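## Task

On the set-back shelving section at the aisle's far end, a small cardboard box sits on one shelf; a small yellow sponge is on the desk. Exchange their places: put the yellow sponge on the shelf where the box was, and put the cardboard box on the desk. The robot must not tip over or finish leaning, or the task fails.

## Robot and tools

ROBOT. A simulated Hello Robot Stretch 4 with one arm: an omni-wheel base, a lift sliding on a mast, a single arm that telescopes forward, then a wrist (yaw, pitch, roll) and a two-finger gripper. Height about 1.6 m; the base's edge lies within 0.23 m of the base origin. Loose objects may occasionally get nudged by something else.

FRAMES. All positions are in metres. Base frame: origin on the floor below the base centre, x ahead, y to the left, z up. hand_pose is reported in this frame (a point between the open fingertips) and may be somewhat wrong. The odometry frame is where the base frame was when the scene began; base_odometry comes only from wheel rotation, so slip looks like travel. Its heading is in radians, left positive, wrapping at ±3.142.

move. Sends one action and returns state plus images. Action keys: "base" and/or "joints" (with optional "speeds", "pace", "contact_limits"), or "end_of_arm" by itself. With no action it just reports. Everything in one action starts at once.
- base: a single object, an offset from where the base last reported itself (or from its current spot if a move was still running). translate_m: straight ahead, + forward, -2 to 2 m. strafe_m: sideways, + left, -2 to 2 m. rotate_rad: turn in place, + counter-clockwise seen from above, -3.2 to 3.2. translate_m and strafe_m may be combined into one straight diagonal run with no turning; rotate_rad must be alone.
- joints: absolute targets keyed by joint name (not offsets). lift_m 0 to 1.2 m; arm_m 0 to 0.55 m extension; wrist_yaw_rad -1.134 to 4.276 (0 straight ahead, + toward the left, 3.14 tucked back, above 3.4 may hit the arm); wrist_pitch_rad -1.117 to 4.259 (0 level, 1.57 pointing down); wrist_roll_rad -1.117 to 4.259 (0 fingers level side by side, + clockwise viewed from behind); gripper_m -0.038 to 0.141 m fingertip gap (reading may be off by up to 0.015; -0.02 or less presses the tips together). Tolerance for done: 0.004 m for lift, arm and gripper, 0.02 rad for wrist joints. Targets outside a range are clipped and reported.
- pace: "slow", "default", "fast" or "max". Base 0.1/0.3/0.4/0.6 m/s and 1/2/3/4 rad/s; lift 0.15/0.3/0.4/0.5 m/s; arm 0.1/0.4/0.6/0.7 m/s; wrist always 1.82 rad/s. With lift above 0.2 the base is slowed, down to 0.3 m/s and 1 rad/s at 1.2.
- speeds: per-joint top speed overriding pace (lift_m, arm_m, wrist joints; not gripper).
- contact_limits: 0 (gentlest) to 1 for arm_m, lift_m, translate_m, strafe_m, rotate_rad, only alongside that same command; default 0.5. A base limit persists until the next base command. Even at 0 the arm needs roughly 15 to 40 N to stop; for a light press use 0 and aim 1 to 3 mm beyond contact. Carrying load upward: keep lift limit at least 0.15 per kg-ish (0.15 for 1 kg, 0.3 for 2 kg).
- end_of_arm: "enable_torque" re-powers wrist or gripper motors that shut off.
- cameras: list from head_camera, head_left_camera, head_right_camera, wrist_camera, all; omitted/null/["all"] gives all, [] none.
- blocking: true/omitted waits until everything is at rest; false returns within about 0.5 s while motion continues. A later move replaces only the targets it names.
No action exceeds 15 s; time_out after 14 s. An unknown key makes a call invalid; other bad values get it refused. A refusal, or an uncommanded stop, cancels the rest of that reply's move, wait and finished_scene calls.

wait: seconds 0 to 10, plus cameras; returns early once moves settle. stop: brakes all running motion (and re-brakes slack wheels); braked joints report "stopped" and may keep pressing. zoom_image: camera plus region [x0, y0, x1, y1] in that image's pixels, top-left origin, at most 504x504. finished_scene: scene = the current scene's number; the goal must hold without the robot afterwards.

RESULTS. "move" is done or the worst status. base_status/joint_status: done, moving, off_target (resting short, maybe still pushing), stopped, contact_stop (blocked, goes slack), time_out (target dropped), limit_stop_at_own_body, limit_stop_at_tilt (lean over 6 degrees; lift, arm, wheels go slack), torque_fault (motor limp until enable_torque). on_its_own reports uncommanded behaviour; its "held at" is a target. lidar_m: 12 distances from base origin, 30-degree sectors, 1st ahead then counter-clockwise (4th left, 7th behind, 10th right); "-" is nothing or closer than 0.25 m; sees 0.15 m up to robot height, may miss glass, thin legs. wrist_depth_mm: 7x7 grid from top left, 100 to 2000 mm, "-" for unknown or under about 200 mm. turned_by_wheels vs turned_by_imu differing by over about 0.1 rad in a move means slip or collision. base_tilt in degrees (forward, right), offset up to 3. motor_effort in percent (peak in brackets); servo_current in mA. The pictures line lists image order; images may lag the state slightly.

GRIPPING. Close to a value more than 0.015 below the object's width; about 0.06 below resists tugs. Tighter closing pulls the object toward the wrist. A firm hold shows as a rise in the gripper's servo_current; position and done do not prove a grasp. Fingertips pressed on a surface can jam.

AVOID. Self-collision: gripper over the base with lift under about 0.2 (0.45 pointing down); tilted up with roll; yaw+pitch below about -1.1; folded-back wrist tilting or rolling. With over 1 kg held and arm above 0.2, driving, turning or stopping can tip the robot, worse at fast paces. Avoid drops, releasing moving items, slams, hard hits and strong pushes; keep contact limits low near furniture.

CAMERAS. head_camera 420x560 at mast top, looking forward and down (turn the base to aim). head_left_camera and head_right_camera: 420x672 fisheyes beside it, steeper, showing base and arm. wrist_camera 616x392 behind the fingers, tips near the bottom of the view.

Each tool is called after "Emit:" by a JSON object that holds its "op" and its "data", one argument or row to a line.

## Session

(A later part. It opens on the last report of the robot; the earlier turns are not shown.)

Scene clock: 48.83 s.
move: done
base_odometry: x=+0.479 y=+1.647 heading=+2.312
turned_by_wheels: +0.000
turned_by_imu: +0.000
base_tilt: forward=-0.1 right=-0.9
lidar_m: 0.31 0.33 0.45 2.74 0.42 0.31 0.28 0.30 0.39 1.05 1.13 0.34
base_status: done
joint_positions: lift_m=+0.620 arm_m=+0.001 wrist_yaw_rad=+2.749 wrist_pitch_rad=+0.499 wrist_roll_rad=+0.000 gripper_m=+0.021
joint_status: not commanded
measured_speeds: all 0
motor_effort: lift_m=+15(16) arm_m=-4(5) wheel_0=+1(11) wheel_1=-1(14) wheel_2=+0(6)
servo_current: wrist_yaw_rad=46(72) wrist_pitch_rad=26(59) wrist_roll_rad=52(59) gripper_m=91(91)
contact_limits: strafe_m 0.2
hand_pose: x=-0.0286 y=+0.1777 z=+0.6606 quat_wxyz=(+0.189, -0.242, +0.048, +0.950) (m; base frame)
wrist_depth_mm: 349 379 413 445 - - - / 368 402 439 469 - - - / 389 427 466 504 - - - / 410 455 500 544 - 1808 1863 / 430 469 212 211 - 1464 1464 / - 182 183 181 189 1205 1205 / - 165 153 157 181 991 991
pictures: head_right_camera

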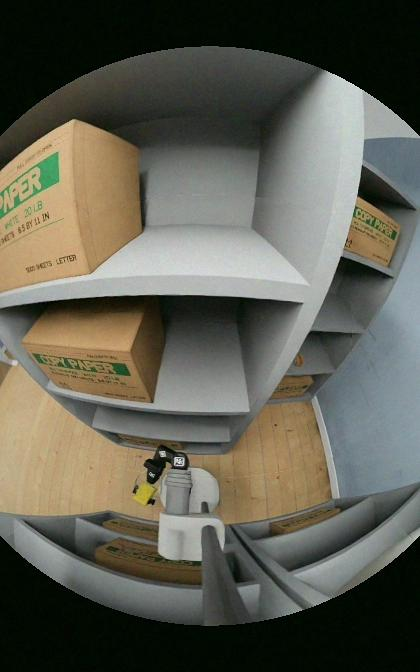

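Emit:
{"op": "move", "data": {
  "base": {"strafe_m": -0.58, "translate_m": 0.025},
  "contact_limits": {"strafe_m": 0.2}
}}

Emit:
{"op": "zoom_image", "data": {
  "camera": "head_camera",
  "region": [100, 300, 380, 500]
}}

Scene clock: 52.30 s.
move: done
base_odometry: x=+0.890 y=+2.057 heading=+2.311
turned_by_wheels: -0.001
turned_by_imu: +0.000
base_tilt: forward=-0.2 right=-0.9
lidar_m: 0.76 0.44 0.45 1.09 0.44 0.31 0.29 0.31 0.44 0.63 0.66 0.80
base_status: done
joint_positions: lift_m=+0.620 arm_m=+0.001 wrist_yaw_rad=+2.749 wrist_pitch_rad=+0.499 wrist_roll_rad=+0.000 gripper_m=+0.021
joint_status: not commanded
measured_speeds: all 0
motor_effort: lift_m=+15(16) arm_m=-4(5) wheel_0=-1(12) wheel_1=-2(14) wheel_2=-3(9)
servo_current: wrist_yaw_rad=59(72) wrist_pitch_rad=39(59) wrist_roll_rad=46(59) gripper_m=78(85)
contact_limits: strafe_m 0.2
hand_pose: x=-0.0286 y=+0.1777 z=+0.6606 quat_wxyz=(+0.189, -0.242, +0.048, +0.950) (m; base frame)
wrist_depth_mm: - - 430 615 549 597 676 / - - 452 654 574 640 707 / - - 492 691 621 707 - / - - 517 - 647 - - / - - 213 212 - - - / - 179 182 180 187 1042 1138 / - - 153 157 181 991 1008
pictures: head_camera, head_left_camera, head_right_camera, wrist_camera

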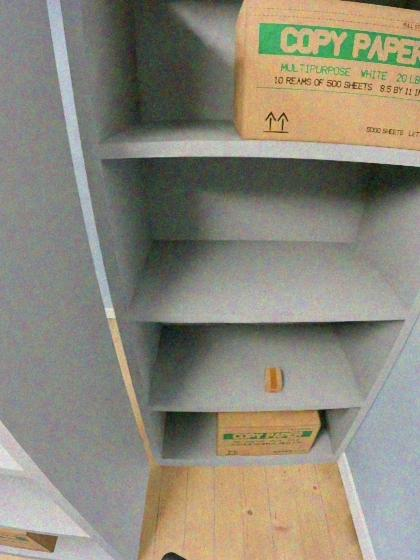

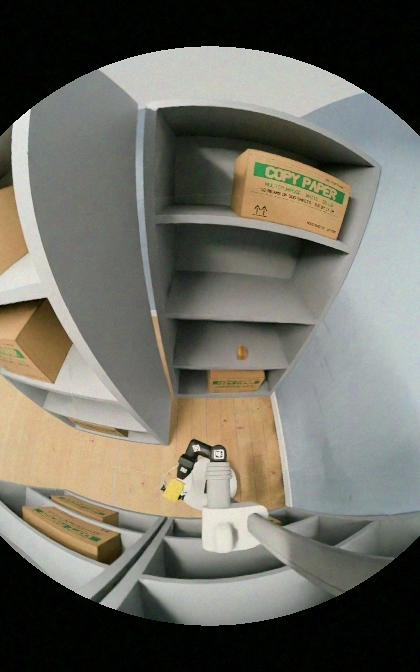

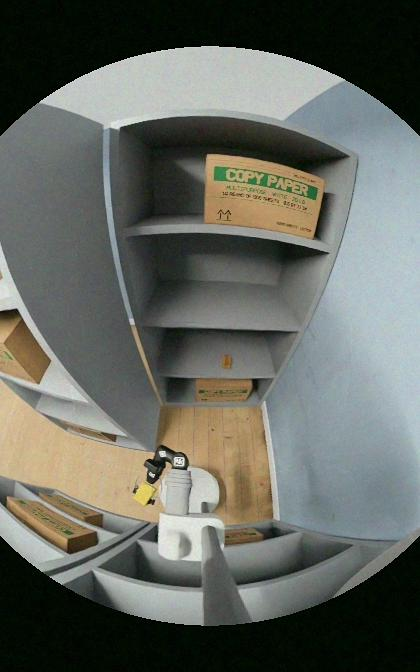

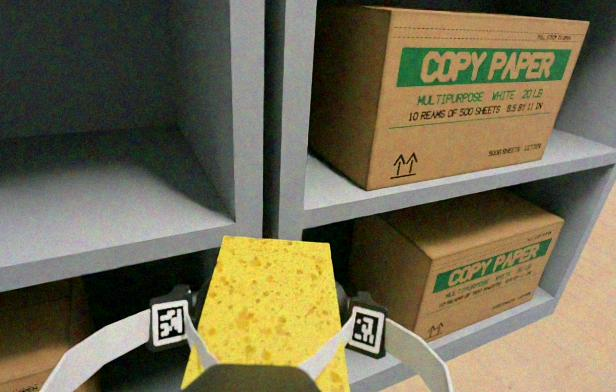

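Scaled by 1.800 from the camera's 420x560 image, which has a finer 600x800 frame.

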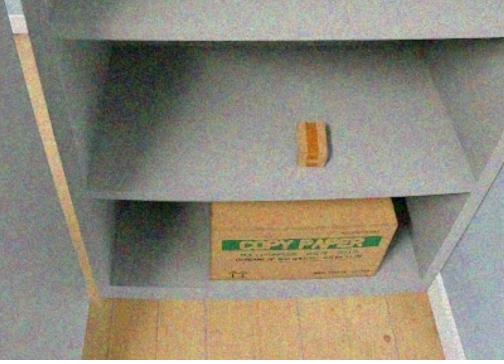

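Emit:
{"op": "move", "data": {
  "joints": {"wrist_yaw_rad": 0.0, "wrist_pitch_rad": 1.0},
  "cameras": ["head_left_camera"]
}}

Emit:
{"op": "move", "data": {
  "base": {"strafe_m": 0.07},
  "joints": {"wrist_pitch_rad": 0.5, "lift_m": 0.6},
  "contact_limits": {"strafe_m": 0.2},
  "cameras": ["head_camera", "wrist_camera"]
}}

Scene clock: 55.60 s.
move: done
base_odometry: x=+0.890 y=+2.057 heading=+2.311
turned_by_wheels: +0.000
turned_by_imu: +0.001
base_tilt: forward=-0.1 right=-0.9
lidar_m: 0.76 0.44 0.44 1.11 0.44 0.32 0.29 0.29 0.43 0.64 0.66 0.81
base_status: not commanded
joint_positions: lift_m=+0.620 arm_m=+0.001 wrist_yaw_rad=+0.001 wrist_pitch_rad=+0.998 wrist_roll_rad=+0.000 gripper_m=+0.021
joint_status: all done
measured_speeds: all 0
motor_effort: lift_m=+15(16) arm_m=-5(5) wheel_0=-1(1) wheel_1=-2(3) wheel_2=-3(3)
servo_current: wrist_yaw_rad=46(124) wrist_pitch_rad=46(111) wrist_roll_rad=46(59) gripper_m=65(85)
contact_limits: strafe_m 0.2
hand_pose: x=+0.3283 y=-0.0872 z=+0.5562 quat_wxyz=(+0.878, +0.000, +0.479, +0.001) (m; base frame)
wrist_depth_mm: - - 699 715 732 741 - / - - 676 683 691 691 - / - 866 - 798 809 891 - / - 866 891 904 904 931 - / - 809 798 221 854 866 778 / 741 750 182 181 778 788 723 / 131 676 155 157 181 750 723
pictures: head_left_camera

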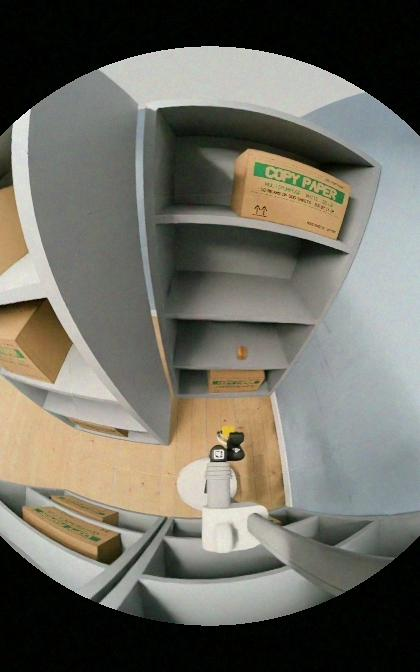

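Scene clock: 56.87 s.
move: done
base_odometry: x=+0.838 y=+2.009 heading=+2.311
turned_by_wheels: +0.000
turned_by_imu: +0.001
base_tilt: forward=-0.1 right=-0.9
lidar_m: 0.75 0.38 0.44 1.14 0.42 0.32 0.30 0.31 0.42 0.69 0.74 0.81
base_status: done
joint_positions: lift_m=+0.600 arm_m=+0.001 wrist_yaw_rad=+0.001 wrist_pitch_rad=+0.507 wrist_roll_rad=+0.000 gripper_m=+0.021
joint_status: all done
measured_speeds: all 0
motor_effort: lift_m=+14(15) arm_m=-4(5) wheel_0=+1(12) wheel_1=+2(13) wheel_2=+0(4)
servo_current: wrist_yaw_rad=52(72) wrist_pitch_rad=33(189) wrist_roll_rad=52(59) gripper_m=72(91)
contact_limits: strafe_m 0.2
hand_pose: x=+0.4240 y=-0.0871 z=+0.6385 quat_wxyz=(+0.968, +0.000, +0.251, +0.001) (m; base frame)
wrist_depth_mm: 466 842 - - - - - / 492 - - - - - - / 517 683 - - 634 - - / 554 - - 878 904 - - / 627 - 215 220 759 768 - / - 182 183 181 707 750 - / - 723 153 157 172 842 -
pictures: head_camera, wrist_camera

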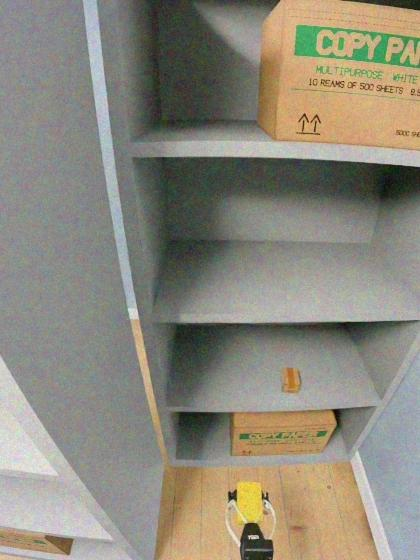

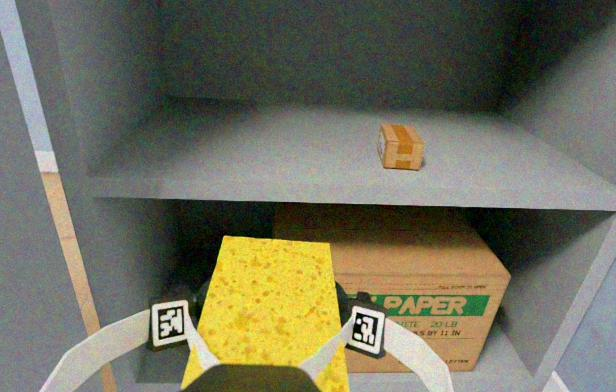

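Emit:
{"op": "move", "data": {
  "base": {"strafe_m": 0.03},
  "joints": {"arm_m": 0.49, "lift_m": 0.555},
  "contact_limits": {"strafe_m": 0.2, "arm_m": 0.2},
  "cameras": ["head_camera", "wrist_camera"]
}}

Scene clock: 60.20 s.
move: done
base_odometry: x=+0.816 y=+1.989 heading=+2.311
turned_by_wheels: +0.000
turned_by_imu: +0.001
base_tilt: forward=-0.1 right=-0.9
lidar_m: 0.76 0.37 0.42 1.11 0.46 0.30 0.30 0.31 0.42 0.73 0.77 0.80
base_status: done
joint_positions: lift_m=+0.555 arm_m=+0.490 wrist_yaw_rad=+0.001 wrist_pitch_rad=+0.506 wrist_roll_rad=+0.000 gripper_m=+0.021
joint_status: all done
measured_speeds: all 0
motor_effort: lift_m=+15(16) arm_m=+5(7) wheel_0=+0(10) wheel_1=+1(12) wheel_2=+0(5)
servo_current: wrist_yaw_rad=39(65) wrist_pitch_rad=65(72) wrist_roll_rad=46(52) gripper_m=78(98)
contact_limits: arm_m 0.2; strafe_m 0.2
hand_pose: x=+0.9131 y=-0.0872 z=+0.5937 quat_wxyz=(+0.968, +0.000, +0.250, +0.000) (m; base frame)
wrist_depth_mm: 392 - - - - - - / 399 - - - - - - / 404 - - - - - - / 384 415 413 430 442 452 - / 324 332 315 222 368 377 392 / 270 276 182 181 301 307 317 / 231 227 155 157 187 263 262
pictures: head_camera, wrist_camera

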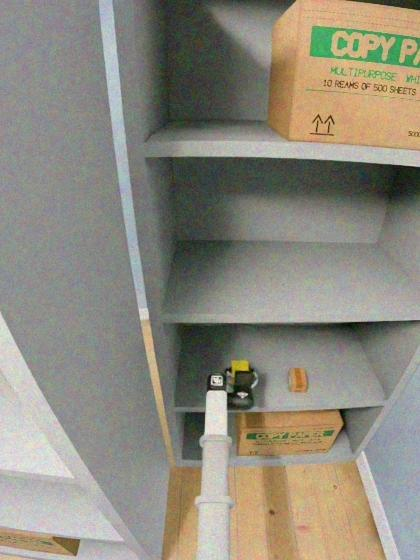

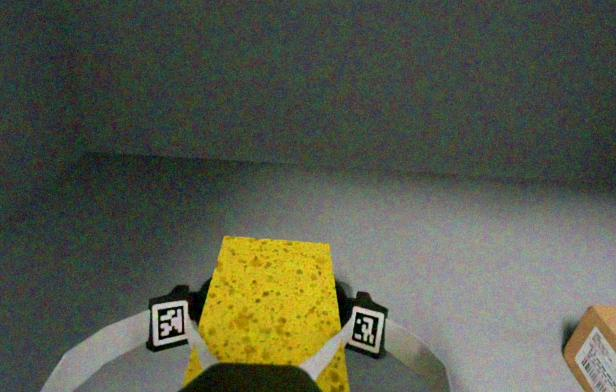

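Emit:
{"op": "move", "data": {
  "joints": {"lift_m": 0.522},
  "contact_limits": {"lift_m": 0.1},
  "cameras": [],
  "pace": "slow"
}}

Emit:
{"op": "move", "data": {
  "joints": {"lift_m": 0.515},
  "contact_limits": {"lift_m": 0.1},
  "cameras": ["wrist_camera"],
  "pace": "slow"
}}

Scene clock: 61.67 s.
move: done
base_odometry: x=+0.816 y=+1.989 heading=+2.311
turned_by_wheels: +0.000
turned_by_imu: +0.000
base_tilt: forward=-0.1 right=-0.9
lidar_m: 0.75 0.36 0.43 1.10 0.44 0.31 0.30 0.31 0.42 0.72 0.77 0.81
base_status: not commanded
joint_positions: lift_m=+0.522 arm_m=+0.490 wrist_yaw_rad=+0.001 wrist_pitch_rad=+0.506 wrist_roll_rad=+0.000 gripper_m=+0.021
joint_status: all done
measured_speeds: all 0
motor_effort: lift_m=+14(16) arm_m=+5(5) wheel_0=+1(1) wheel_1=+1(2) wheel_2=+0(0)
servo_current: wrist_yaw_rad=39(65) wrist_pitch_rad=39(65) wrist_roll_rad=46(59) gripper_m=65(91)
contact_limits: arm_m 0.2; lift_m 0.1; strafe_m 0.2
hand_pose: x=+0.9131 y=-0.0872 z=+0.5608 quat_wxyz=(+0.968, +0.000, +0.250, +0.000) (m; base frame)
wrist_depth_mm: 389 - - - - - - / 399 - - - - - - / 402 436 449 455 - - - / 340 351 364 379 397 413 421 / 274 282 266 227 309 319 327 / 229 233 182 181 255 263 267 / 191 192 154 157 187 222 223
pictures: none
No camera images: "cameras" was empty.

Scene clock: 62.33 s.
move: done
base_odometry: x=+0.816 y=+1.989 heading=+2.311
turned_by_wheels: +0.000
turned_by_imu: +0.000
base_tilt: forward=-0.1 right=-0.9
lidar_m: 0.76 0.36 0.42 1.12 0.44 0.31 0.29 0.30 0.42 0.74 0.78 0.81
base_status: not commanded
joint_positions: lift_m=+0.515 arm_m=+0.490 wrist_yaw_rad=+0.001 wrist_pitch_rad=+0.503 wrist_roll_rad=+0.000 gripper_m=+0.021
joint_status: all done
measured_speeds: all 0
motor_effort: lift_m=+12(15) arm_m=+5(5) wheel_0=+0(1) wheel_1=+1(2) wheel_2=+0(0)
servo_current: wrist_yaw_rad=65(65) wrist_pitch_rad=39(59) wrist_roll_rad=46(59) gripper_m=78(78)
contact_limits: arm_m 0.2; lift_m 0.1; strafe_m 0.2
hand_pose: x=+0.9136 y=-0.0872 z=+0.5547 quat_wxyz=(+0.969, +0.000, +0.249, +0.000) (m; base frame)
wrist_depth_mm: 387 - - - - - - / 410 - - - - - - / 415 445 449 - - - - / 349 359 368 379 394 407 415 / 279 285 266 226 307 314 322 / 231 228 182 180 250 254 260 / 191 194 154 156 198 220 217
pictures: wrist_camera

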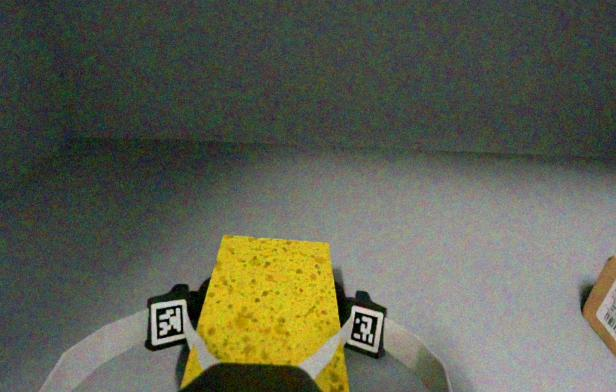

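Emit:
{"op": "move", "data": {
  "joints": {"lift_m": 0.511},
  "contact_limits": {"lift_m": 0.1},
  "cameras": ["wrist_camera"],
  "pace": "slow"
}}

Scene clock: 63.03 s.
move: done
base_odometry: x=+0.816 y=+1.989 heading=+2.311
turned_by_wheels: +0.000
turned_by_imu: +0.000
base_tilt: forward=-0.1 right=-0.9
lidar_m: 0.76 0.35 0.43 1.12 0.45 0.31 0.30 0.32 0.43 0.74 0.77 0.80
base_status: not commanded
joint_positions: lift_m=+0.512 arm_m=+0.490 wrist_yaw_rad=+0.001 wrist_pitch_rad=+0.503 wrist_roll_rad=+0.000 gripper_m=+0.021
joint_status: all done
measured_speeds: all 0
motor_effort: lift_m=+12(13) arm_m=+5(5) wheel_0=+0(1) wheel_1=+1(2) wheel_2=+0(0)
servo_current: wrist_yaw_rad=65(65) wrist_pitch_rad=39(59) wrist_roll_rad=46(52) gripper_m=78(78)
contact_limits: arm_m 0.2; lift_m 0.1; strafe_m 0.2
hand_pose: x=+0.9136 y=-0.0872 z=+0.5508 quat_wxyz=(+0.969, +0.000, +0.249, +0.000) (m; base frame)
wrist_depth_mm: 389 - - - - - - / 410 - - - - - - / 418 442 - - - - - / 355 368 375 387 402 410 421 / 281 286 268 228 309 315 324 / 231 228 183 180 252 255 260 / 191 194 154 156 198 221 217
pictures: wrist_camera

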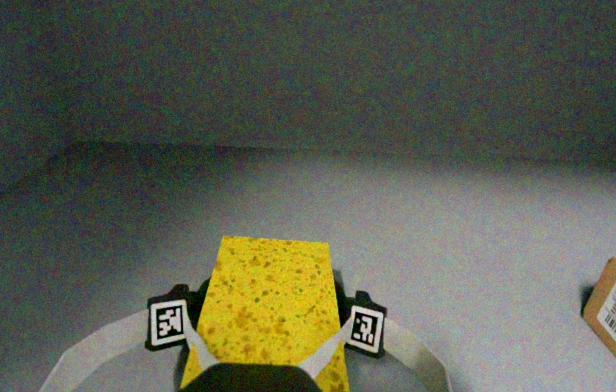

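Emit:
{"op": "move", "data": {
  "joints": {"gripper_m": 0.105},
  "cameras": ["wrist_camera"]
}}

Emit:
{"op": "move", "data": {
  "joints": {"lift_m": 0.545},
  "cameras": []
}}

Emit:
{"op": "move", "data": {
  "joints": {"arm_m": 0.2, "lift_m": 0.56, "wrist_pitch_rad": 0.42},
  "cameras": ["head_camera", "wrist_camera"]
}}

Scene clock: 65.00 s.
move: done
base_odometry: x=+0.816 y=+1.989 heading=+2.311
turned_by_wheels: +0.000
turned_by_imu: +0.000
base_tilt: forward=-0.1 right=-0.9
lidar_m: 0.76 0.37 0.43 1.12 0.43 0.31 0.29 0.31 0.41 0.74 0.77 0.80
base_status: not commanded
joint_positions: lift_m=+0.512 arm_m=+0.490 wrist_yaw_rad=+0.000 wrist_pitch_rad=+0.499 wrist_roll_rad=+0.000 gripper_m=+0.105
joint_status: all done
measured_speeds: all 0
motor_effort: lift_m=+12(13) arm_m=+4(5) wheel_0=+1(1) wheel_1=+1(2) wheel_2=+0(0)
servo_current: wrist_yaw_rad=65(65) wrist_pitch_rad=20(52) wrist_roll_rad=46(59) gripper_m=33(85)
contact_limits: arm_m 0.2; lift_m 0.1; strafe_m 0.2
hand_pose: x=+0.9139 y=-0.0875 z=+0.5516 quat_wxyz=(+0.969, +0.000, +0.247, +0.000) (m; base frame)
wrist_depth_mm: 384 - - - - - - / 407 - - - - - - / 415 445 - - - - - / 351 370 384 399 415 421 442 / 279 287 286 232 322 334 345 / 231 193 190 189 219 268 276 / 193 193 154 159 204 225 227
pictures: wrist_camera

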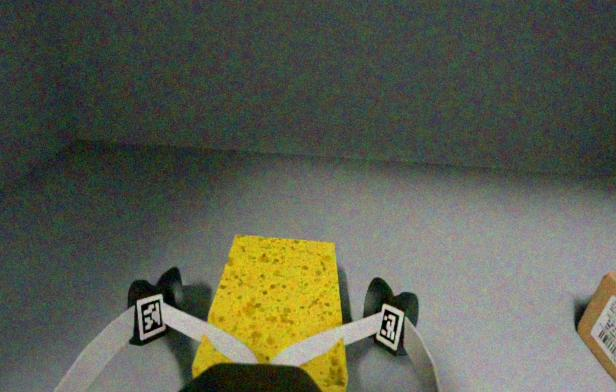

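Scene clock: 65.97 s.
move: done
base_odometry: x=+0.816 y=+1.989 heading=+2.311
turned_by_wheels: +0.000
turned_by_imu: +0.000
base_tilt: forward=-0.1 right=-0.9
lidar_m: 0.76 0.38 0.43 1.12 0.45 0.31 0.29 0.29 0.43 0.73 0.78 0.82
base_status: not commanded
joint_positions: lift_m=+0.545 arm_m=+0.490 wrist_yaw_rad=+0.000 wrist_pitch_rad=+0.499 wrist_roll_rad=+0.000 gripper_m=+0.105
joint_status: all done
measured_speeds: all 0
motor_effort: lift_m=+23(24) arm_m=+5(5) wheel_0=+1(1) wheel_1=+1(2) wheel_2=+0(0)
servo_current: wrist_yaw_rad=20(65) wrist_pitch_rad=26(52) wrist_roll_rad=52(59) gripper_m=46(52)
contact_limits: arm_m 0.2; strafe_m 0.2
hand_pose: x=+0.9140 y=-0.0875 z=+0.5847 quat_wxyz=(+0.969, +0.000, +0.247, +0.000) (m; base frame)
wrist_depth_mm: 387 - - - - - - / 410 - - - - - - / 415 - - - - - - / 377 402 415 430 424 439 455 / 312 322 330 342 351 362 373 / 260 194 223 220 220 296 303 / 222 223 181 163 236 251 252
pictures: none
No camera images: "cameras" was empty.

Scene clock: 67.97 s.
move: done
base_odometry: x=+0.816 y=+1.989 heading=+2.311
turned_by_wheels: +0.000
turned_by_imu: +0.000
base_tilt: forward=-0.1 right=-0.9
lidar_m: 0.76 0.36 0.41 1.10 0.45 0.31 0.29 0.31 0.43 0.75 0.77 0.80
base_status: not commanded
joint_positions: lift_m=+0.560 arm_m=+0.200 wrist_yaw_rad=+0.000 wrist_pitch_rad=+0.427 wrist_roll_rad=+0.000 gripper_m=+0.105
joint_status: all done
measured_speeds: all 0
motor_effort: lift_m=+23(25) arm_m=-5(7) wheel_0=+1(1) wheel_1=+1(2) wheel_2=+0(0)
servo_current: wrist_yaw_rad=26(85) wrist_pitch_rad=59(78) wrist_roll_rad=52(59) gripper_m=39(52)
contact_limits: strafe_m 0.2
hand_pose: x=+0.6335 y=-0.0875 z=+0.6185 quat_wxyz=(+0.977, +0.000, +0.212, +0.000) (m; base frame)
wrist_depth_mm: 399 627 - - - - 723 / 402 707 - - - - 778 / 407 - - - - - - / 413 462 - 439 - 459 - / 373 394 407 418 424 439 436 / 399 190 384 564 221 603 415 / 421 178 138 156 504 539 544
pictures: head_camera, wrist_camera

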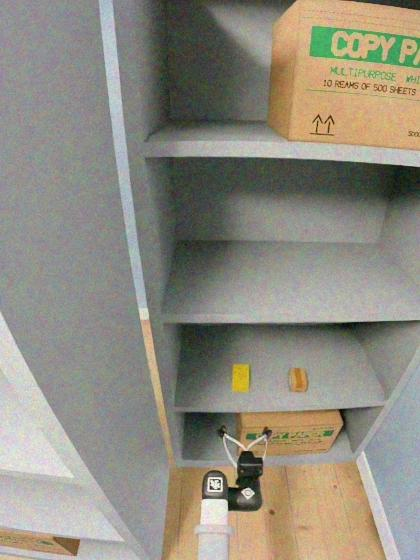

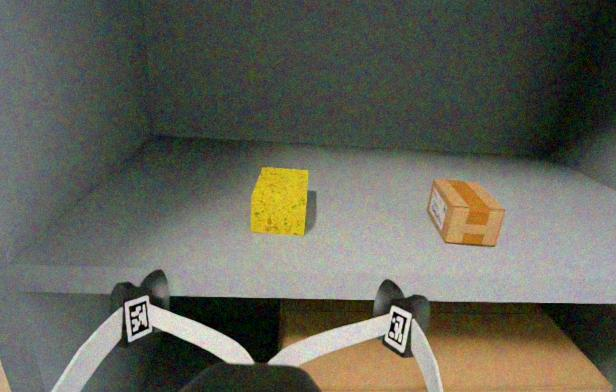

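Emit:
{"op": "zoom_image", "data": {
  "camera": "head_camera",
  "region": [210, 340, 350, 440]
}}

Emit:
{"op": "zoom_image", "data": {
  "camera": "wrist_camera",
  "region": [230, 140, 530, 280]
}}

Scaled by 3.600 from the camera's 420x560 image, which has a finer 600x800 frame.

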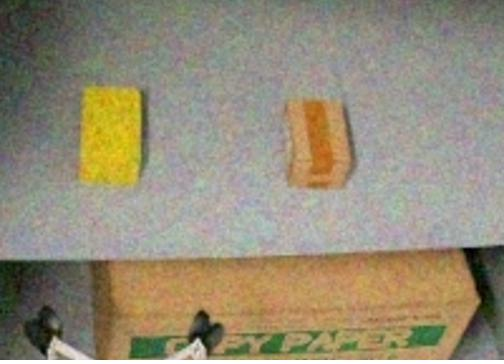

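Scaled by 1.680.

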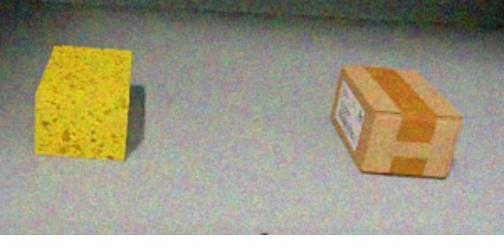

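Emit:
{"op": "move", "data": {
  "base": {"strafe_m": -0.205},
  "joints": {"wrist_yaw_rad": -0.2, "wrist_pitch_rad": 0.45},
  "contact_limits": {"strafe_m": 0.2},
  "cameras": ["head_camera", "wrist_camera"]
}}

Emit:
{"op": "zoom_image", "data": {
  "camera": "wrist_camera",
  "region": [130, 140, 430, 320]
}}

Scene clock: 71.37 s.
move: done
base_odometry: x=+0.968 y=+2.128 heading=+2.311
turned_by_wheels: +0.000
turned_by_imu: +0.000
base_tilt: forward=-0.1 right=-0.9
lidar_m: 0.77 0.60 0.51 1.14 0.44 0.31 0.28 0.31 0.43 0.52 0.56 0.76
base_status: done
joint_positions: lift_m=+0.560 arm_m=+0.200 wrist_yaw_rad=-0.199 wrist_pitch_rad=+0.448 wrist_roll_rad=+0.000 gripper_m=+0.105
joint_status: all done
measured_speeds: all 0
motor_effort: lift_m=+23(23) arm_m=-5(5) wheel_0=+0(10) wheel_1=-2(15) wheel_2=+0(5)
servo_current: wrist_yaw_rad=65(72) wrist_pitch_rad=33(91) wrist_roll_rad=46(52) gripper_m=46(59)
contact_limits: strafe_m 0.2
hand_pose: x=+0.6085 y=-0.1370 z=+0.6129 quat_wxyz=(+0.970, +0.022, +0.221, -0.097) (m; base frame)
wrist_depth_mm: - - - - - - 413 / - - - - 820 - 427 / - - - - - - 445 / 418 442 442 - - - 462 / 368 384 410 436 455 - 484 / 375 194 585 603 215 - 484 / 473 473 169 155 559 554 488
pictures: head_camera, wrist_camera

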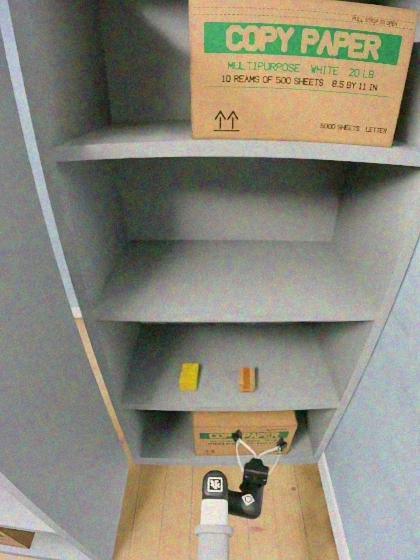

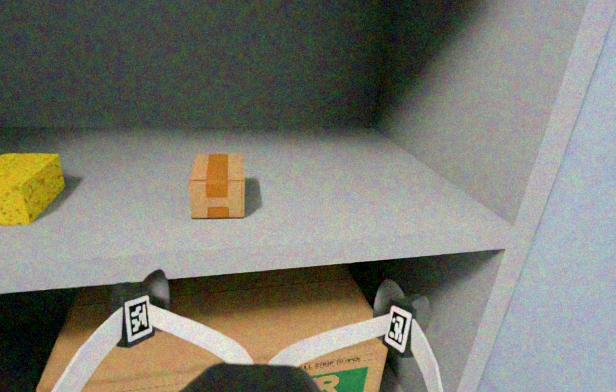

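Scaled by 1.680.

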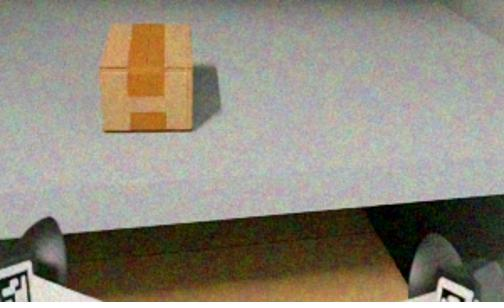

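Emit:
{"op": "move", "data": {
  "joints": {"wrist_yaw_rad": -0.17, "arm_m": 0.4, "lift_m": 0.53},
  "contact_limits": {"arm_m": 0.2},
  "cameras": ["head_camera", "wrist_camera"]
}}

Emit:
{"op": "zoom_image", "data": {
  "camera": "head_camera",
  "region": [160, 330, 310, 450]
}}

Scene clock: 73.93 s.
move: done
base_odometry: x=+0.968 y=+2.128 heading=+2.311
turned_by_wheels: +0.000
turned_by_imu: +0.001
base_tilt: forward=-0.1 right=-0.9
lidar_m: 0.76 0.60 0.52 1.14 0.44 0.31 0.29 0.31 0.42 0.53 0.55 0.75
base_status: not commanded
joint_positions: lift_m=+0.530 arm_m=+0.400 wrist_yaw_rad=-0.171 wrist_pitch_rad=+0.448 wrist_roll_rad=+0.000 gripper_m=+0.105
joint_status: all done
measured_speeds: all 0
motor_effort: lift_m=+15(21) arm_m=+5(6) wheel_0=+0(0) wheel_1=-2(3) wheel_2=+0(0)
servo_current: wrist_yaw_rad=39(98) wrist_pitch_rad=52(52) wrist_roll_rad=59(59) gripper_m=20(46)
contact_limits: arm_m 0.2; strafe_m 0.2
hand_pose: x=+0.8120 y=-0.1304 z=+0.5835 quat_wxyz=(+0.971, +0.019, +0.222, -0.083) (m; base frame)
wrist_depth_mm: - - - - - 603 424 / - - - - - - 427 / - - - - - - 430 / 407 413 410 430 439 455 430 / 317 329 260 336 362 368 379 / 263 195 250 273 220 297 303 / 216 220 169 163 234 253 260
pictures: head_camera, wrist_camera

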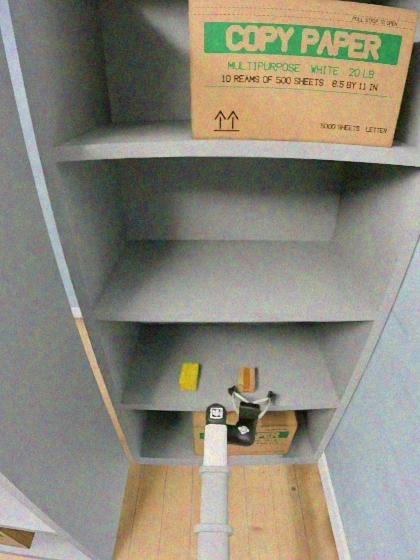

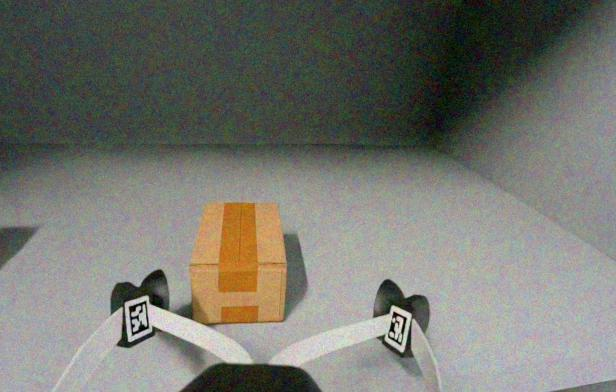

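Scaled by 3.360 from the camera's 420x560 image, which has a finer 600x800 frame.

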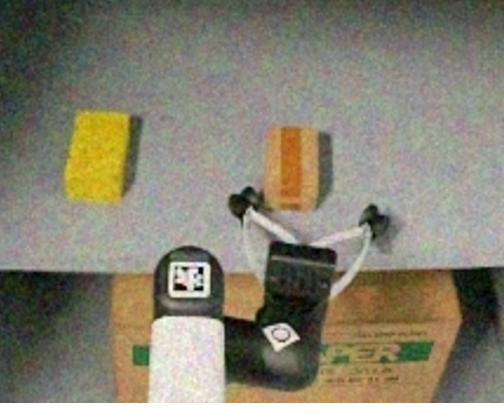

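Emit:
{"op": "move", "data": {
  "joints": {"arm_m": 0.505, "lift_m": 0.508},
  "contact_limits": {"arm_m": 0.1, "lift_m": 0.1},
  "pace": "slow",
  "cameras": ["head_camera", "wrist_camera"]
}}

Emit:
{"op": "zoom_image", "data": {
  "camera": "head_camera",
  "region": [160, 330, 310, 450]
}}

Scene clock: 76.87 s.
move: done
base_odometry: x=+0.968 y=+2.128 heading=+2.311
turned_by_wheels: +0.000
turned_by_imu: +0.001
base_tilt: forward=-0.1 right=-0.9
lidar_m: 0.76 0.59 0.50 1.14 0.44 0.31 0.29 0.31 0.42 0.54 0.55 0.77
base_status: not commanded
joint_positions: lift_m=+0.508 arm_m=+0.505 wrist_yaw_rad=-0.171 wrist_pitch_rad=+0.448 wrist_roll_rad=+0.000 gripper_m=+0.105
joint_status: all done
measured_speeds: all 0
motor_effort: lift_m=+14(15) arm_m=+6(8) wheel_0=+0(0) wheel_1=-2(3) wheel_2=+0(0)
servo_current: wrist_yaw_rad=52(78) wrist_pitch_rad=39(59) wrist_roll_rad=52(52) gripper_m=39(52)
contact_limits: arm_m 0.1; lift_m 0.1; strafe_m 0.2
hand_pose: x=+0.9169 y=-0.1304 z=+0.5617 quat_wxyz=(+0.971, +0.019, +0.222, -0.083) (m; base frame)
wrist_depth_mm: - - - - - 504 415 / - - - - - 535 418 / - - - - - - 421 / 370 382 392 407 413 418 410 / 286 296 287 227 320 330 340 / 234 190 176 184 223 262 268 / 193 198 167 162 208 220 221
pictures: head_camera, wrist_camera

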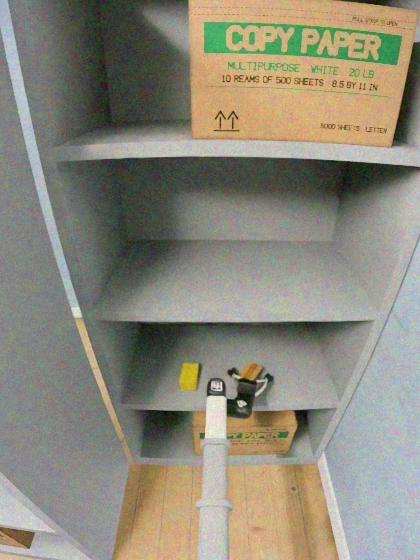

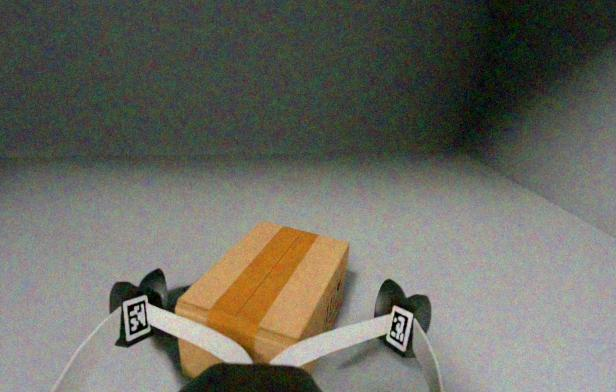

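Scaled by 3.360 from the camera's 420x560 image, which has a finer 600x800 frame.

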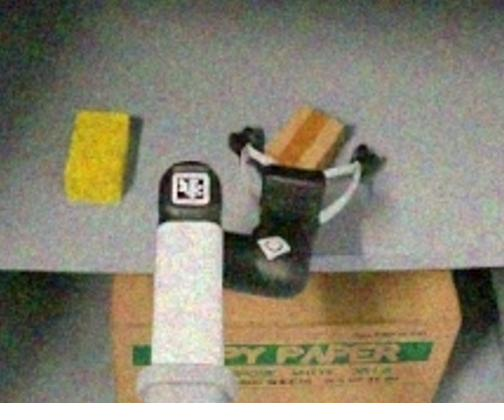

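Emit:
{"op": "move", "data": {
  "joints": {"lift_m": 0.6},
  "cameras": []
}}

Emit:
{"op": "move", "data": {
  "joints": {"arm_m": 0.38, "lift_m": 0.64, "wrist_yaw_rad": -0.55, "wrist_pitch_rad": 0.7, "gripper_m": 0.095},
  "cameras": []
}}

Emit:
{"op": "move", "data": {
  "base": {"translate_m": 0.12, "strafe_m": 0.045},
  "contact_limits": {"translate_m": 0.2},
  "cameras": ["head_camera", "wrist_camera"]
}}

Emit:
{"op": "zoom_image", "data": {
  "camera": "head_camera",
  "region": [140, 330, 340, 490]
}}

Scene clock: 81.60 s.
move: done
base_odometry: x=+0.968 y=+2.128 heading=+2.311
turned_by_wheels: +0.000
turned_by_imu: +0.001
base_tilt: forward=-0.1 right=-0.9
lidar_m: 0.76 0.59 0.51 1.12 0.44 0.31 0.29 0.31 0.43 0.53 0.56 0.75
base_status: not commanded
joint_positions: lift_m=+0.600 arm_m=+0.505 wrist_yaw_rad=-0.171 wrist_pitch_rad=+0.448 wrist_roll_rad=+0.000 gripper_m=+0.105
joint_status: all done
measured_speeds: all 0
motor_effort: lift_m=+23(25) arm_m=+5(6) wheel_0=+0(0) wheel_1=-2(3) wheel_2=+0(0)
servo_current: wrist_yaw_rad=33(65) wrist_pitch_rad=20(59) wrist_roll_rad=46(59) gripper_m=39(52)
contact_limits: arm_m 0.1; strafe_m 0.2
hand_pose: x=+0.9170 y=-0.1304 z=+0.6528 quat_wxyz=(+0.971, +0.019, +0.222, -0.083) (m; base frame)
wrist_depth_mm: - - - - - 508 415 / - - - - - 535 418 / - - - - - 564 421 / - - - - - - 421 / 430 442 442 449 455 452 427 / 357 194 375 382 217 399 399 / 303 298 169 162 317 336 338
pictures: none
No camera images: "cameras" was empty.

Scene clock: 83.00 s.
move: done
base_odometry: x=+0.968 y=+2.128 heading=+2.311
turned_by_wheels: +0.000
turned_by_imu: +0.000
base_tilt: forward=-0.1 right=-0.9
lidar_m: 0.76 0.58 0.51 1.14 0.44 0.31 0.30 0.30 0.41 0.53 0.56 0.75
base_status: not commanded
joint_positions: lift_m=+0.640 arm_m=+0.380 wrist_yaw_rad=-0.549 wrist_pitch_rad=+0.698 wrist_roll_rad=+0.000 gripper_m=+0.095
joint_status: all done
measured_speeds: all 0
motor_effort: lift_m=+23(25) arm_m=-5(8) wheel_0=+0(0) wheel_1=-2(3) wheel_2=+0(0)
servo_current: wrist_yaw_rad=59(85) wrist_pitch_rad=39(91) wrist_roll_rad=52(52) gripper_m=39(85)
contact_limits: strafe_m 0.2
hand_pose: x=+0.6938 y=-0.1898 z=+0.6325 quat_wxyz=(+0.905, +0.093, +0.329, -0.255) (m; base frame)
wrist_depth_mm: - - - - 430 368 357 / - - - - 445 404 373 / 459 - - - - 436 387 / 410 368 433 439 452 473 404 / 351 351 370 392 - 504 427 / 312 210 349 530 198 521 445 / 281 452 449 155 183 539 469
pictures: none
No camera images: "cameras" was empty.

Scene clock: 84.67 s.
move: done
base_odometry: x=+0.853 y=+2.186 heading=+2.312
turned_by_wheels: +0.000
turned_by_imu: +0.001
base_tilt: forward=-0.1 right=-0.9
lidar_m: 0.64 0.54 0.42 0.70 0.62 0.43 0.41 0.44 0.59 0.58 0.60 0.68
base_status: done
joint_positions: lift_m=+0.640 arm_m=+0.380 wrist_yaw_rad=-0.549 wrist_pitch_rad=+0.698 wrist_roll_rad=+0.000 gripper_m=+0.095
joint_status: not commanded
measured_speeds: all 0
motor_effort: lift_m=+23(23) arm_m=-4(5) wheel_0=+4(7) wheel_1=+2(13) wheel_2=-1(16)
servo_current: wrist_yaw_rad=46(65) wrist_pitch_rad=59(59) wrist_roll_rad=46(52) gripper_m=39(52)
contact_limits: translate_m 0.2
hand_pose: x=+0.6938 y=-0.1898 z=+0.6325 quat_wxyz=(+0.905, +0.093, +0.329, -0.255) (m; base frame)
wrist_depth_mm: - - - 627 - 407 349 / - - - - - 424 362 / 466 - - - - 430 382 / 415 424 436 439 442 445 402 / 355 362 314 379 384 397 445 / 312 209 291 329 217 362 488 / 277 274 272 154 294 - 517
pictures: head_camera, wrist_camera

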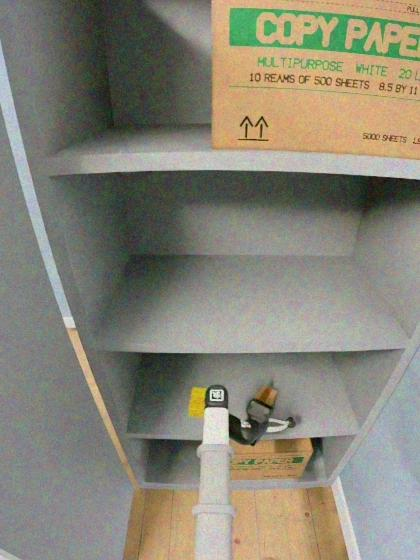

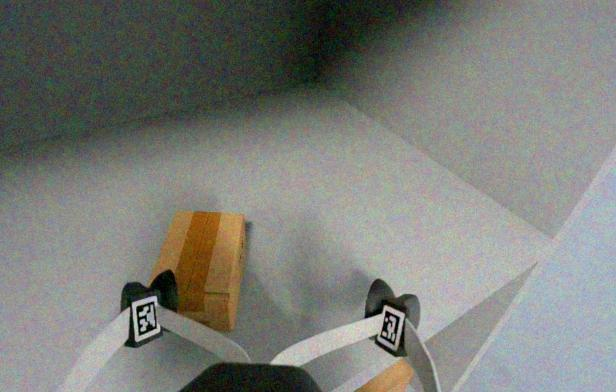

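Scaled by 2.520 from the camera's 420x560 image, which has a finer 600x800 frame.

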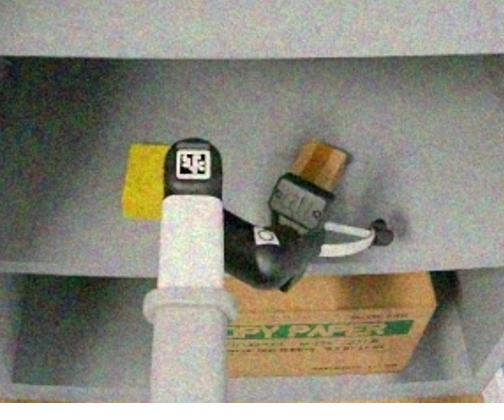

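Emit:
{"op": "move", "data": {
  "joints": {"arm_m": 0.505, "wrist_yaw_rad": -0.62},
  "contact_limits": {"arm_m": 0.1},
  "cameras": ["head_camera", "wrist_camera"]
}}

Emit:
{"op": "zoom_image", "data": {
  "camera": "head_camera",
  "region": [140, 330, 340, 490]
}}

Scene clock: 87.17 s.
move: done
base_odometry: x=+0.853 y=+2.186 heading=+2.312
turned_by_wheels: +0.000
turned_by_imu: +0.001
base_tilt: forward=-0.1 right=-0.9
lidar_m: 0.65 0.52 0.41 0.70 0.63 0.43 0.41 0.43 0.59 0.57 0.60 0.68
base_status: not commanded
joint_positions: lift_m=+0.640 arm_m=+0.505 wrist_yaw_rad=-0.619 wrist_pitch_rad=+0.698 wrist_roll_rad=+0.000 gripper_m=+0.095
joint_status: all done
measured_speeds: all 0
motor_effort: lift_m=+23(23) arm_m=+5(7) wheel_0=+4(4) wheel_1=+2(2) wheel_2=-1(1)
servo_current: wrist_yaw_rad=52(85) wrist_pitch_rad=33(59) wrist_roll_rad=52(52) gripper_m=52(59)
contact_limits: arm_m 0.1; translate_m 0.2
hand_pose: x=+0.8050 y=-0.1993 z=+0.6325 quat_wxyz=(+0.895, +0.104, +0.326, -0.286) (m; base frame)
wrist_depth_mm: 342 377 - 539 445 392 336 / 362 - - 591 - 413 351 / 382 - - - - 430 370 / 399 421 433 439 442 436 392 / 353 364 370 377 384 392 389 / 312 210 322 329 217 342 345 / 276 274 272 162 282 301 304
pictures: head_camera, wrist_camera

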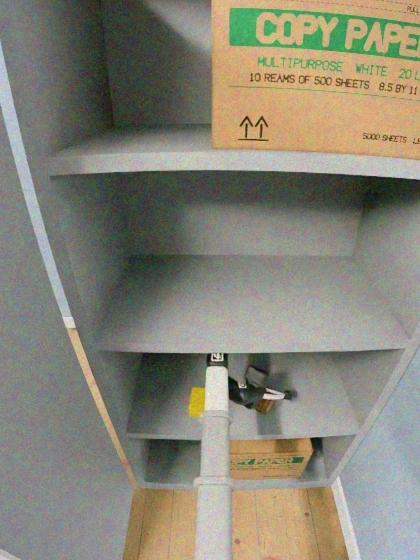

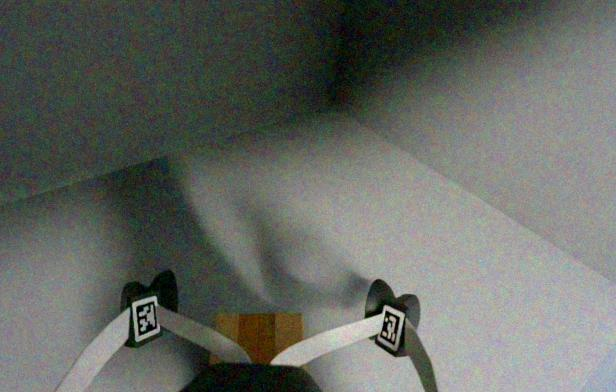

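Scaled by 2.520 from the camera's 420x560 image, which has a finer 600x800 frame.

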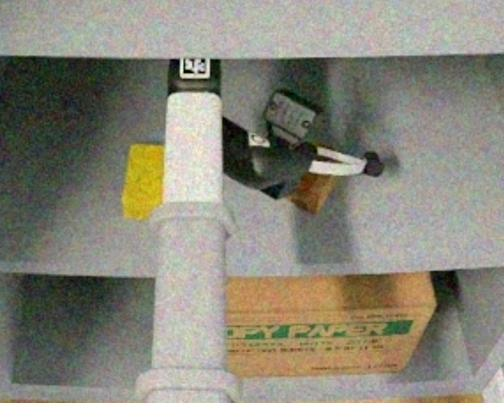

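Emit:
{"op": "move", "data": {
  "joints": {"arm_m": 0.508, "wrist_yaw_rad": -0.6, "lift_m": 0.6, "gripper_m": 0.105},
  "contact_limits": {"arm_m": 0.1, "lift_m": 0.1},
  "cameras": ["head_camera", "wrist_camera"]
}}

Scene clock: 89.07 s.
move: done
base_odometry: x=+0.853 y=+2.186 heading=+2.312
turned_by_wheels: +0.000
turned_by_imu: +0.000
base_tilt: forward=-0.1 right=-0.9
lidar_m: 0.64 0.53 0.42 0.72 0.63 0.44 0.41 0.42 0.59 0.57 0.60 0.68
base_status: not commanded
joint_positions: lift_m=+0.600 arm_m=+0.508 wrist_yaw_rad=-0.601 wrist_pitch_rad=+0.698 wrist_roll_rad=+0.000 gripper_m=+0.105
joint_status: all done
measured_speeds: all 0
motor_effort: lift_m=+14(22) arm_m=+5(7) wheel_0=+4(4) wheel_1=+2(2) wheel_2=-1(1)
servo_current: wrist_yaw_rad=59(98) wrist_pitch_rad=20(59) wrist_roll_rad=52(59) gripper_m=46(65)
contact_limits: arm_m 0.1; lift_m 0.1; translate_m 0.2
hand_pose: x=+0.8115 y=-0.1971 z=+0.5932 quat_wxyz=(+0.898, +0.101, +0.327, -0.278) (m; base frame)
wrist_depth_mm: 334 373 - - 462 394 338 / 357 387 - - - 418 353 / 382 421 436 445 452 433 373 / 353 364 373 382 392 402 382 / 306 312 319 327 332 342 347 / 266 193 228 230 220 293 298 / 237 236 195 169 249 259 263
pictures: head_camera, wrist_camera

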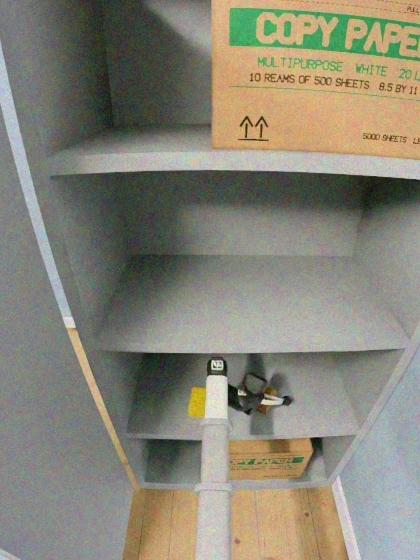

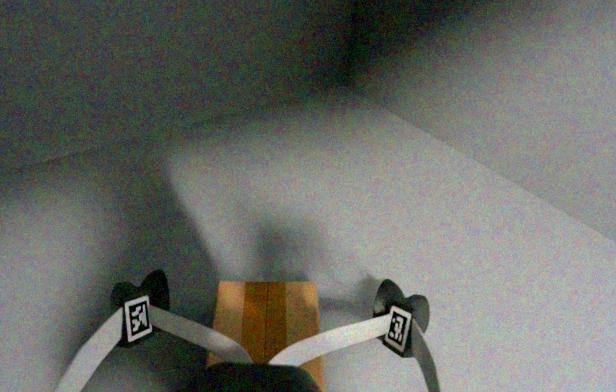

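Emit:
{"op": "move", "data": {
  "joints": {"lift_m": 0.568},
  "contact_limits": {"lift_m": 0.1},
  "pace": "slow",
  "cameras": ["head_camera", "wrist_camera"]
}}

Emit:
{"op": "zoom_image", "data": {
  "camera": "wrist_camera",
  "region": [80, 200, 480, 392]
}}

Scene clock: 90.33 s.
move: done
base_odometry: x=+0.853 y=+2.186 heading=+2.312
turned_by_wheels: +0.000
turned_by_imu: +0.000
base_tilt: forward=-0.1 right=-0.9
lidar_m: 0.64 0.54 0.41 0.70 0.61 0.43 0.41 0.44 0.59 0.58 0.60 0.68
base_status: not commanded
joint_positions: lift_m=+0.568 arm_m=+0.508 wrist_yaw_rad=-0.601 wrist_pitch_rad=+0.698 wrist_roll_rad=+0.000 gripper_m=+0.105
joint_status: all done
measured_speeds: all 0
motor_effort: lift_m=+14(15) arm_m=+5(5) wheel_0=+4(4) wheel_1=+2(2) wheel_2=-1(1)
servo_current: wrist_yaw_rad=59(78) wrist_pitch_rad=46(59) wrist_roll_rad=46(59) gripper_m=39(52)
contact_limits: arm_m 0.1; lift_m 0.1; translate_m 0.2
hand_pose: x=+0.8115 y=-0.1971 z=+0.5612 quat_wxyz=(+0.898, +0.101, +0.327, -0.278) (m; base frame)
wrist_depth_mm: 334 373 - - 455 389 340 / 359 389 452 469 - 415 353 / 359 379 394 404 415 410 370 / 310 317 325 332 340 347 357 / 266 272 274 285 289 296 301 / 235 192 189 188 223 257 260 / 206 208 163 166 215 226 227
pictures: head_camera, wrist_camera

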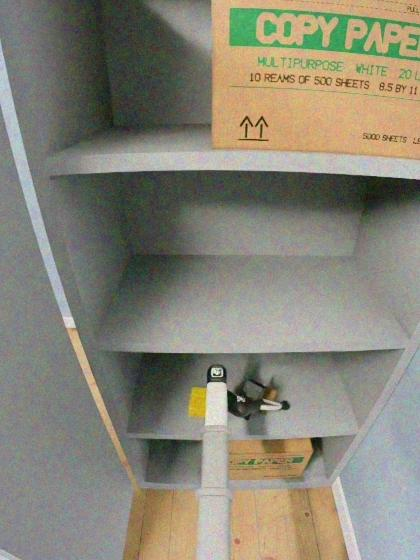

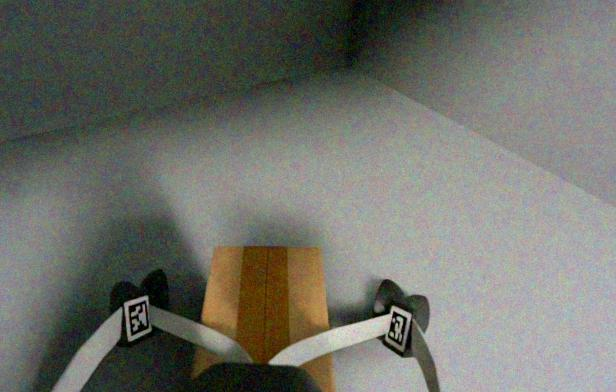

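Scaled by 1.260.

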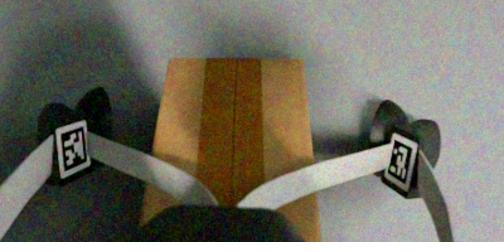

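Emit:
{"op": "move", "data": {
  "joints": {"lift_m": 0.561},
  "contact_limits": {"lift_m": 0.1},
  "pace": "slow",
  "cameras": []
}}

Emit:
{"op": "move", "data": {
  "joints": {"gripper_m": 0.018},
  "cameras": ["head_camera", "wrist_camera"]
}}

Scene clock: 91.47 s.
move: done
base_odometry: x=+0.853 y=+2.186 heading=+2.312
turned_by_wheels: +0.000
turned_by_imu: +0.000
base_tilt: forward=-0.1 right=-0.9
lidar_m: 0.65 0.53 0.41 0.72 0.62 0.43 0.41 0.42 0.57 0.56 0.60 0.67
base_status: not commanded
joint_positions: lift_m=+0.562 arm_m=+0.508 wrist_yaw_rad=-0.601 wrist_pitch_rad=+0.698 wrist_roll_rad=+0.000 gripper_m=+0.105
joint_status: all done
measured_speeds: all 0
motor_effort: lift_m=+12(14) arm_m=+5(5) wheel_0=+4(4) wheel_1=+2(2) wheel_2=-1(1)
servo_current: wrist_yaw_rad=72(72) wrist_pitch_rad=39(59) wrist_roll_rad=46(52) gripper_m=39(46)
contact_limits: arm_m 0.1; lift_m 0.1; translate_m 0.2
hand_pose: x=+0.8115 y=-0.1971 z=+0.5544 quat_wxyz=(+0.898, +0.101, +0.327, -0.278) (m; base frame)
wrist_depth_mm: 334 375 - - 452 394 338 / 359 392 - - - 413 351 / 364 387 402 413 421 413 366 / 312 320 327 336 345 353 362 / 266 272 276 287 289 297 301 / 233 192 187 190 223 257 259 / 204 206 161 164 214 225 226
pictures: none
No camera images: "cameras" was empty.

Scene clock: 93.17 s.
move: done
base_odometry: x=+0.853 y=+2.186 heading=+2.312
turned_by_wheels: +0.000
turned_by_imu: +0.000
base_tilt: forward=-0.1 right=-0.9
lidar_m: 0.65 0.53 0.39 0.72 0.61 0.43 0.40 0.43 0.59 0.57 0.59 0.69
base_status: not commanded
joint_positions: lift_m=+0.561 arm_m=+0.508 wrist_yaw_rad=-0.601 wrist_pitch_rad=+0.698 wrist_roll_rad=+0.000 gripper_m=+0.019
joint_status: all done
measured_speeds: all 0
motor_effort: lift_m=+14(14) arm_m=+5(5) wheel_0=+4(4) wheel_1=+2(2) wheel_2=-1(1)
servo_current: wrist_yaw_rad=52(72) wrist_pitch_rad=33(52) wrist_roll_rad=52(59) gripper_m=85(130)
contact_limits: arm_m 0.1; lift_m 0.1; translate_m 0.2
hand_pose: x=+0.8116 y=-0.1970 z=+0.5542 quat_wxyz=(+0.898, +0.101, +0.327, -0.278) (m; base frame)
wrist_depth_mm: 334 373 - - 455 392 338 / 357 389 452 462 - 415 355 / 359 373 384 397 410 407 368 / 304 310 319 325 334 342 353 / 259 265 271 279 283 289 296 / 226 230 184 181 246 251 255 / 196 197 162 163 187 222 223
pictures: head_camera, wrist_camera

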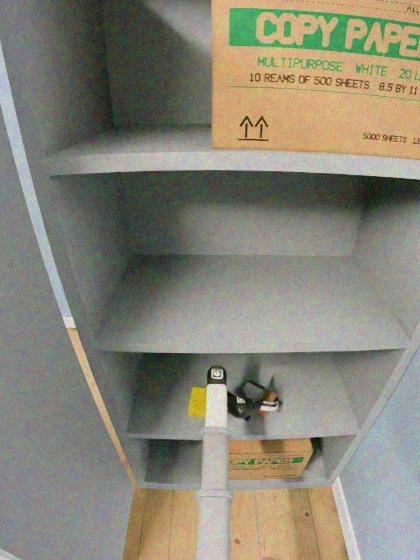

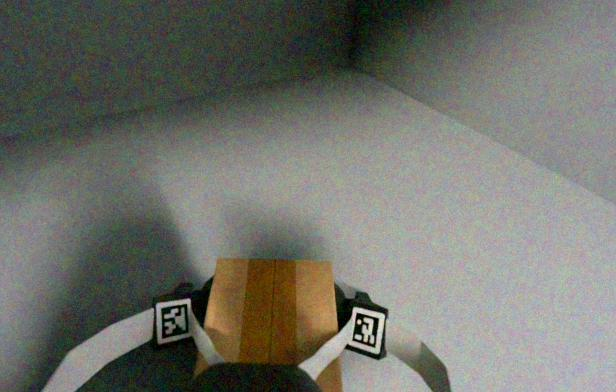

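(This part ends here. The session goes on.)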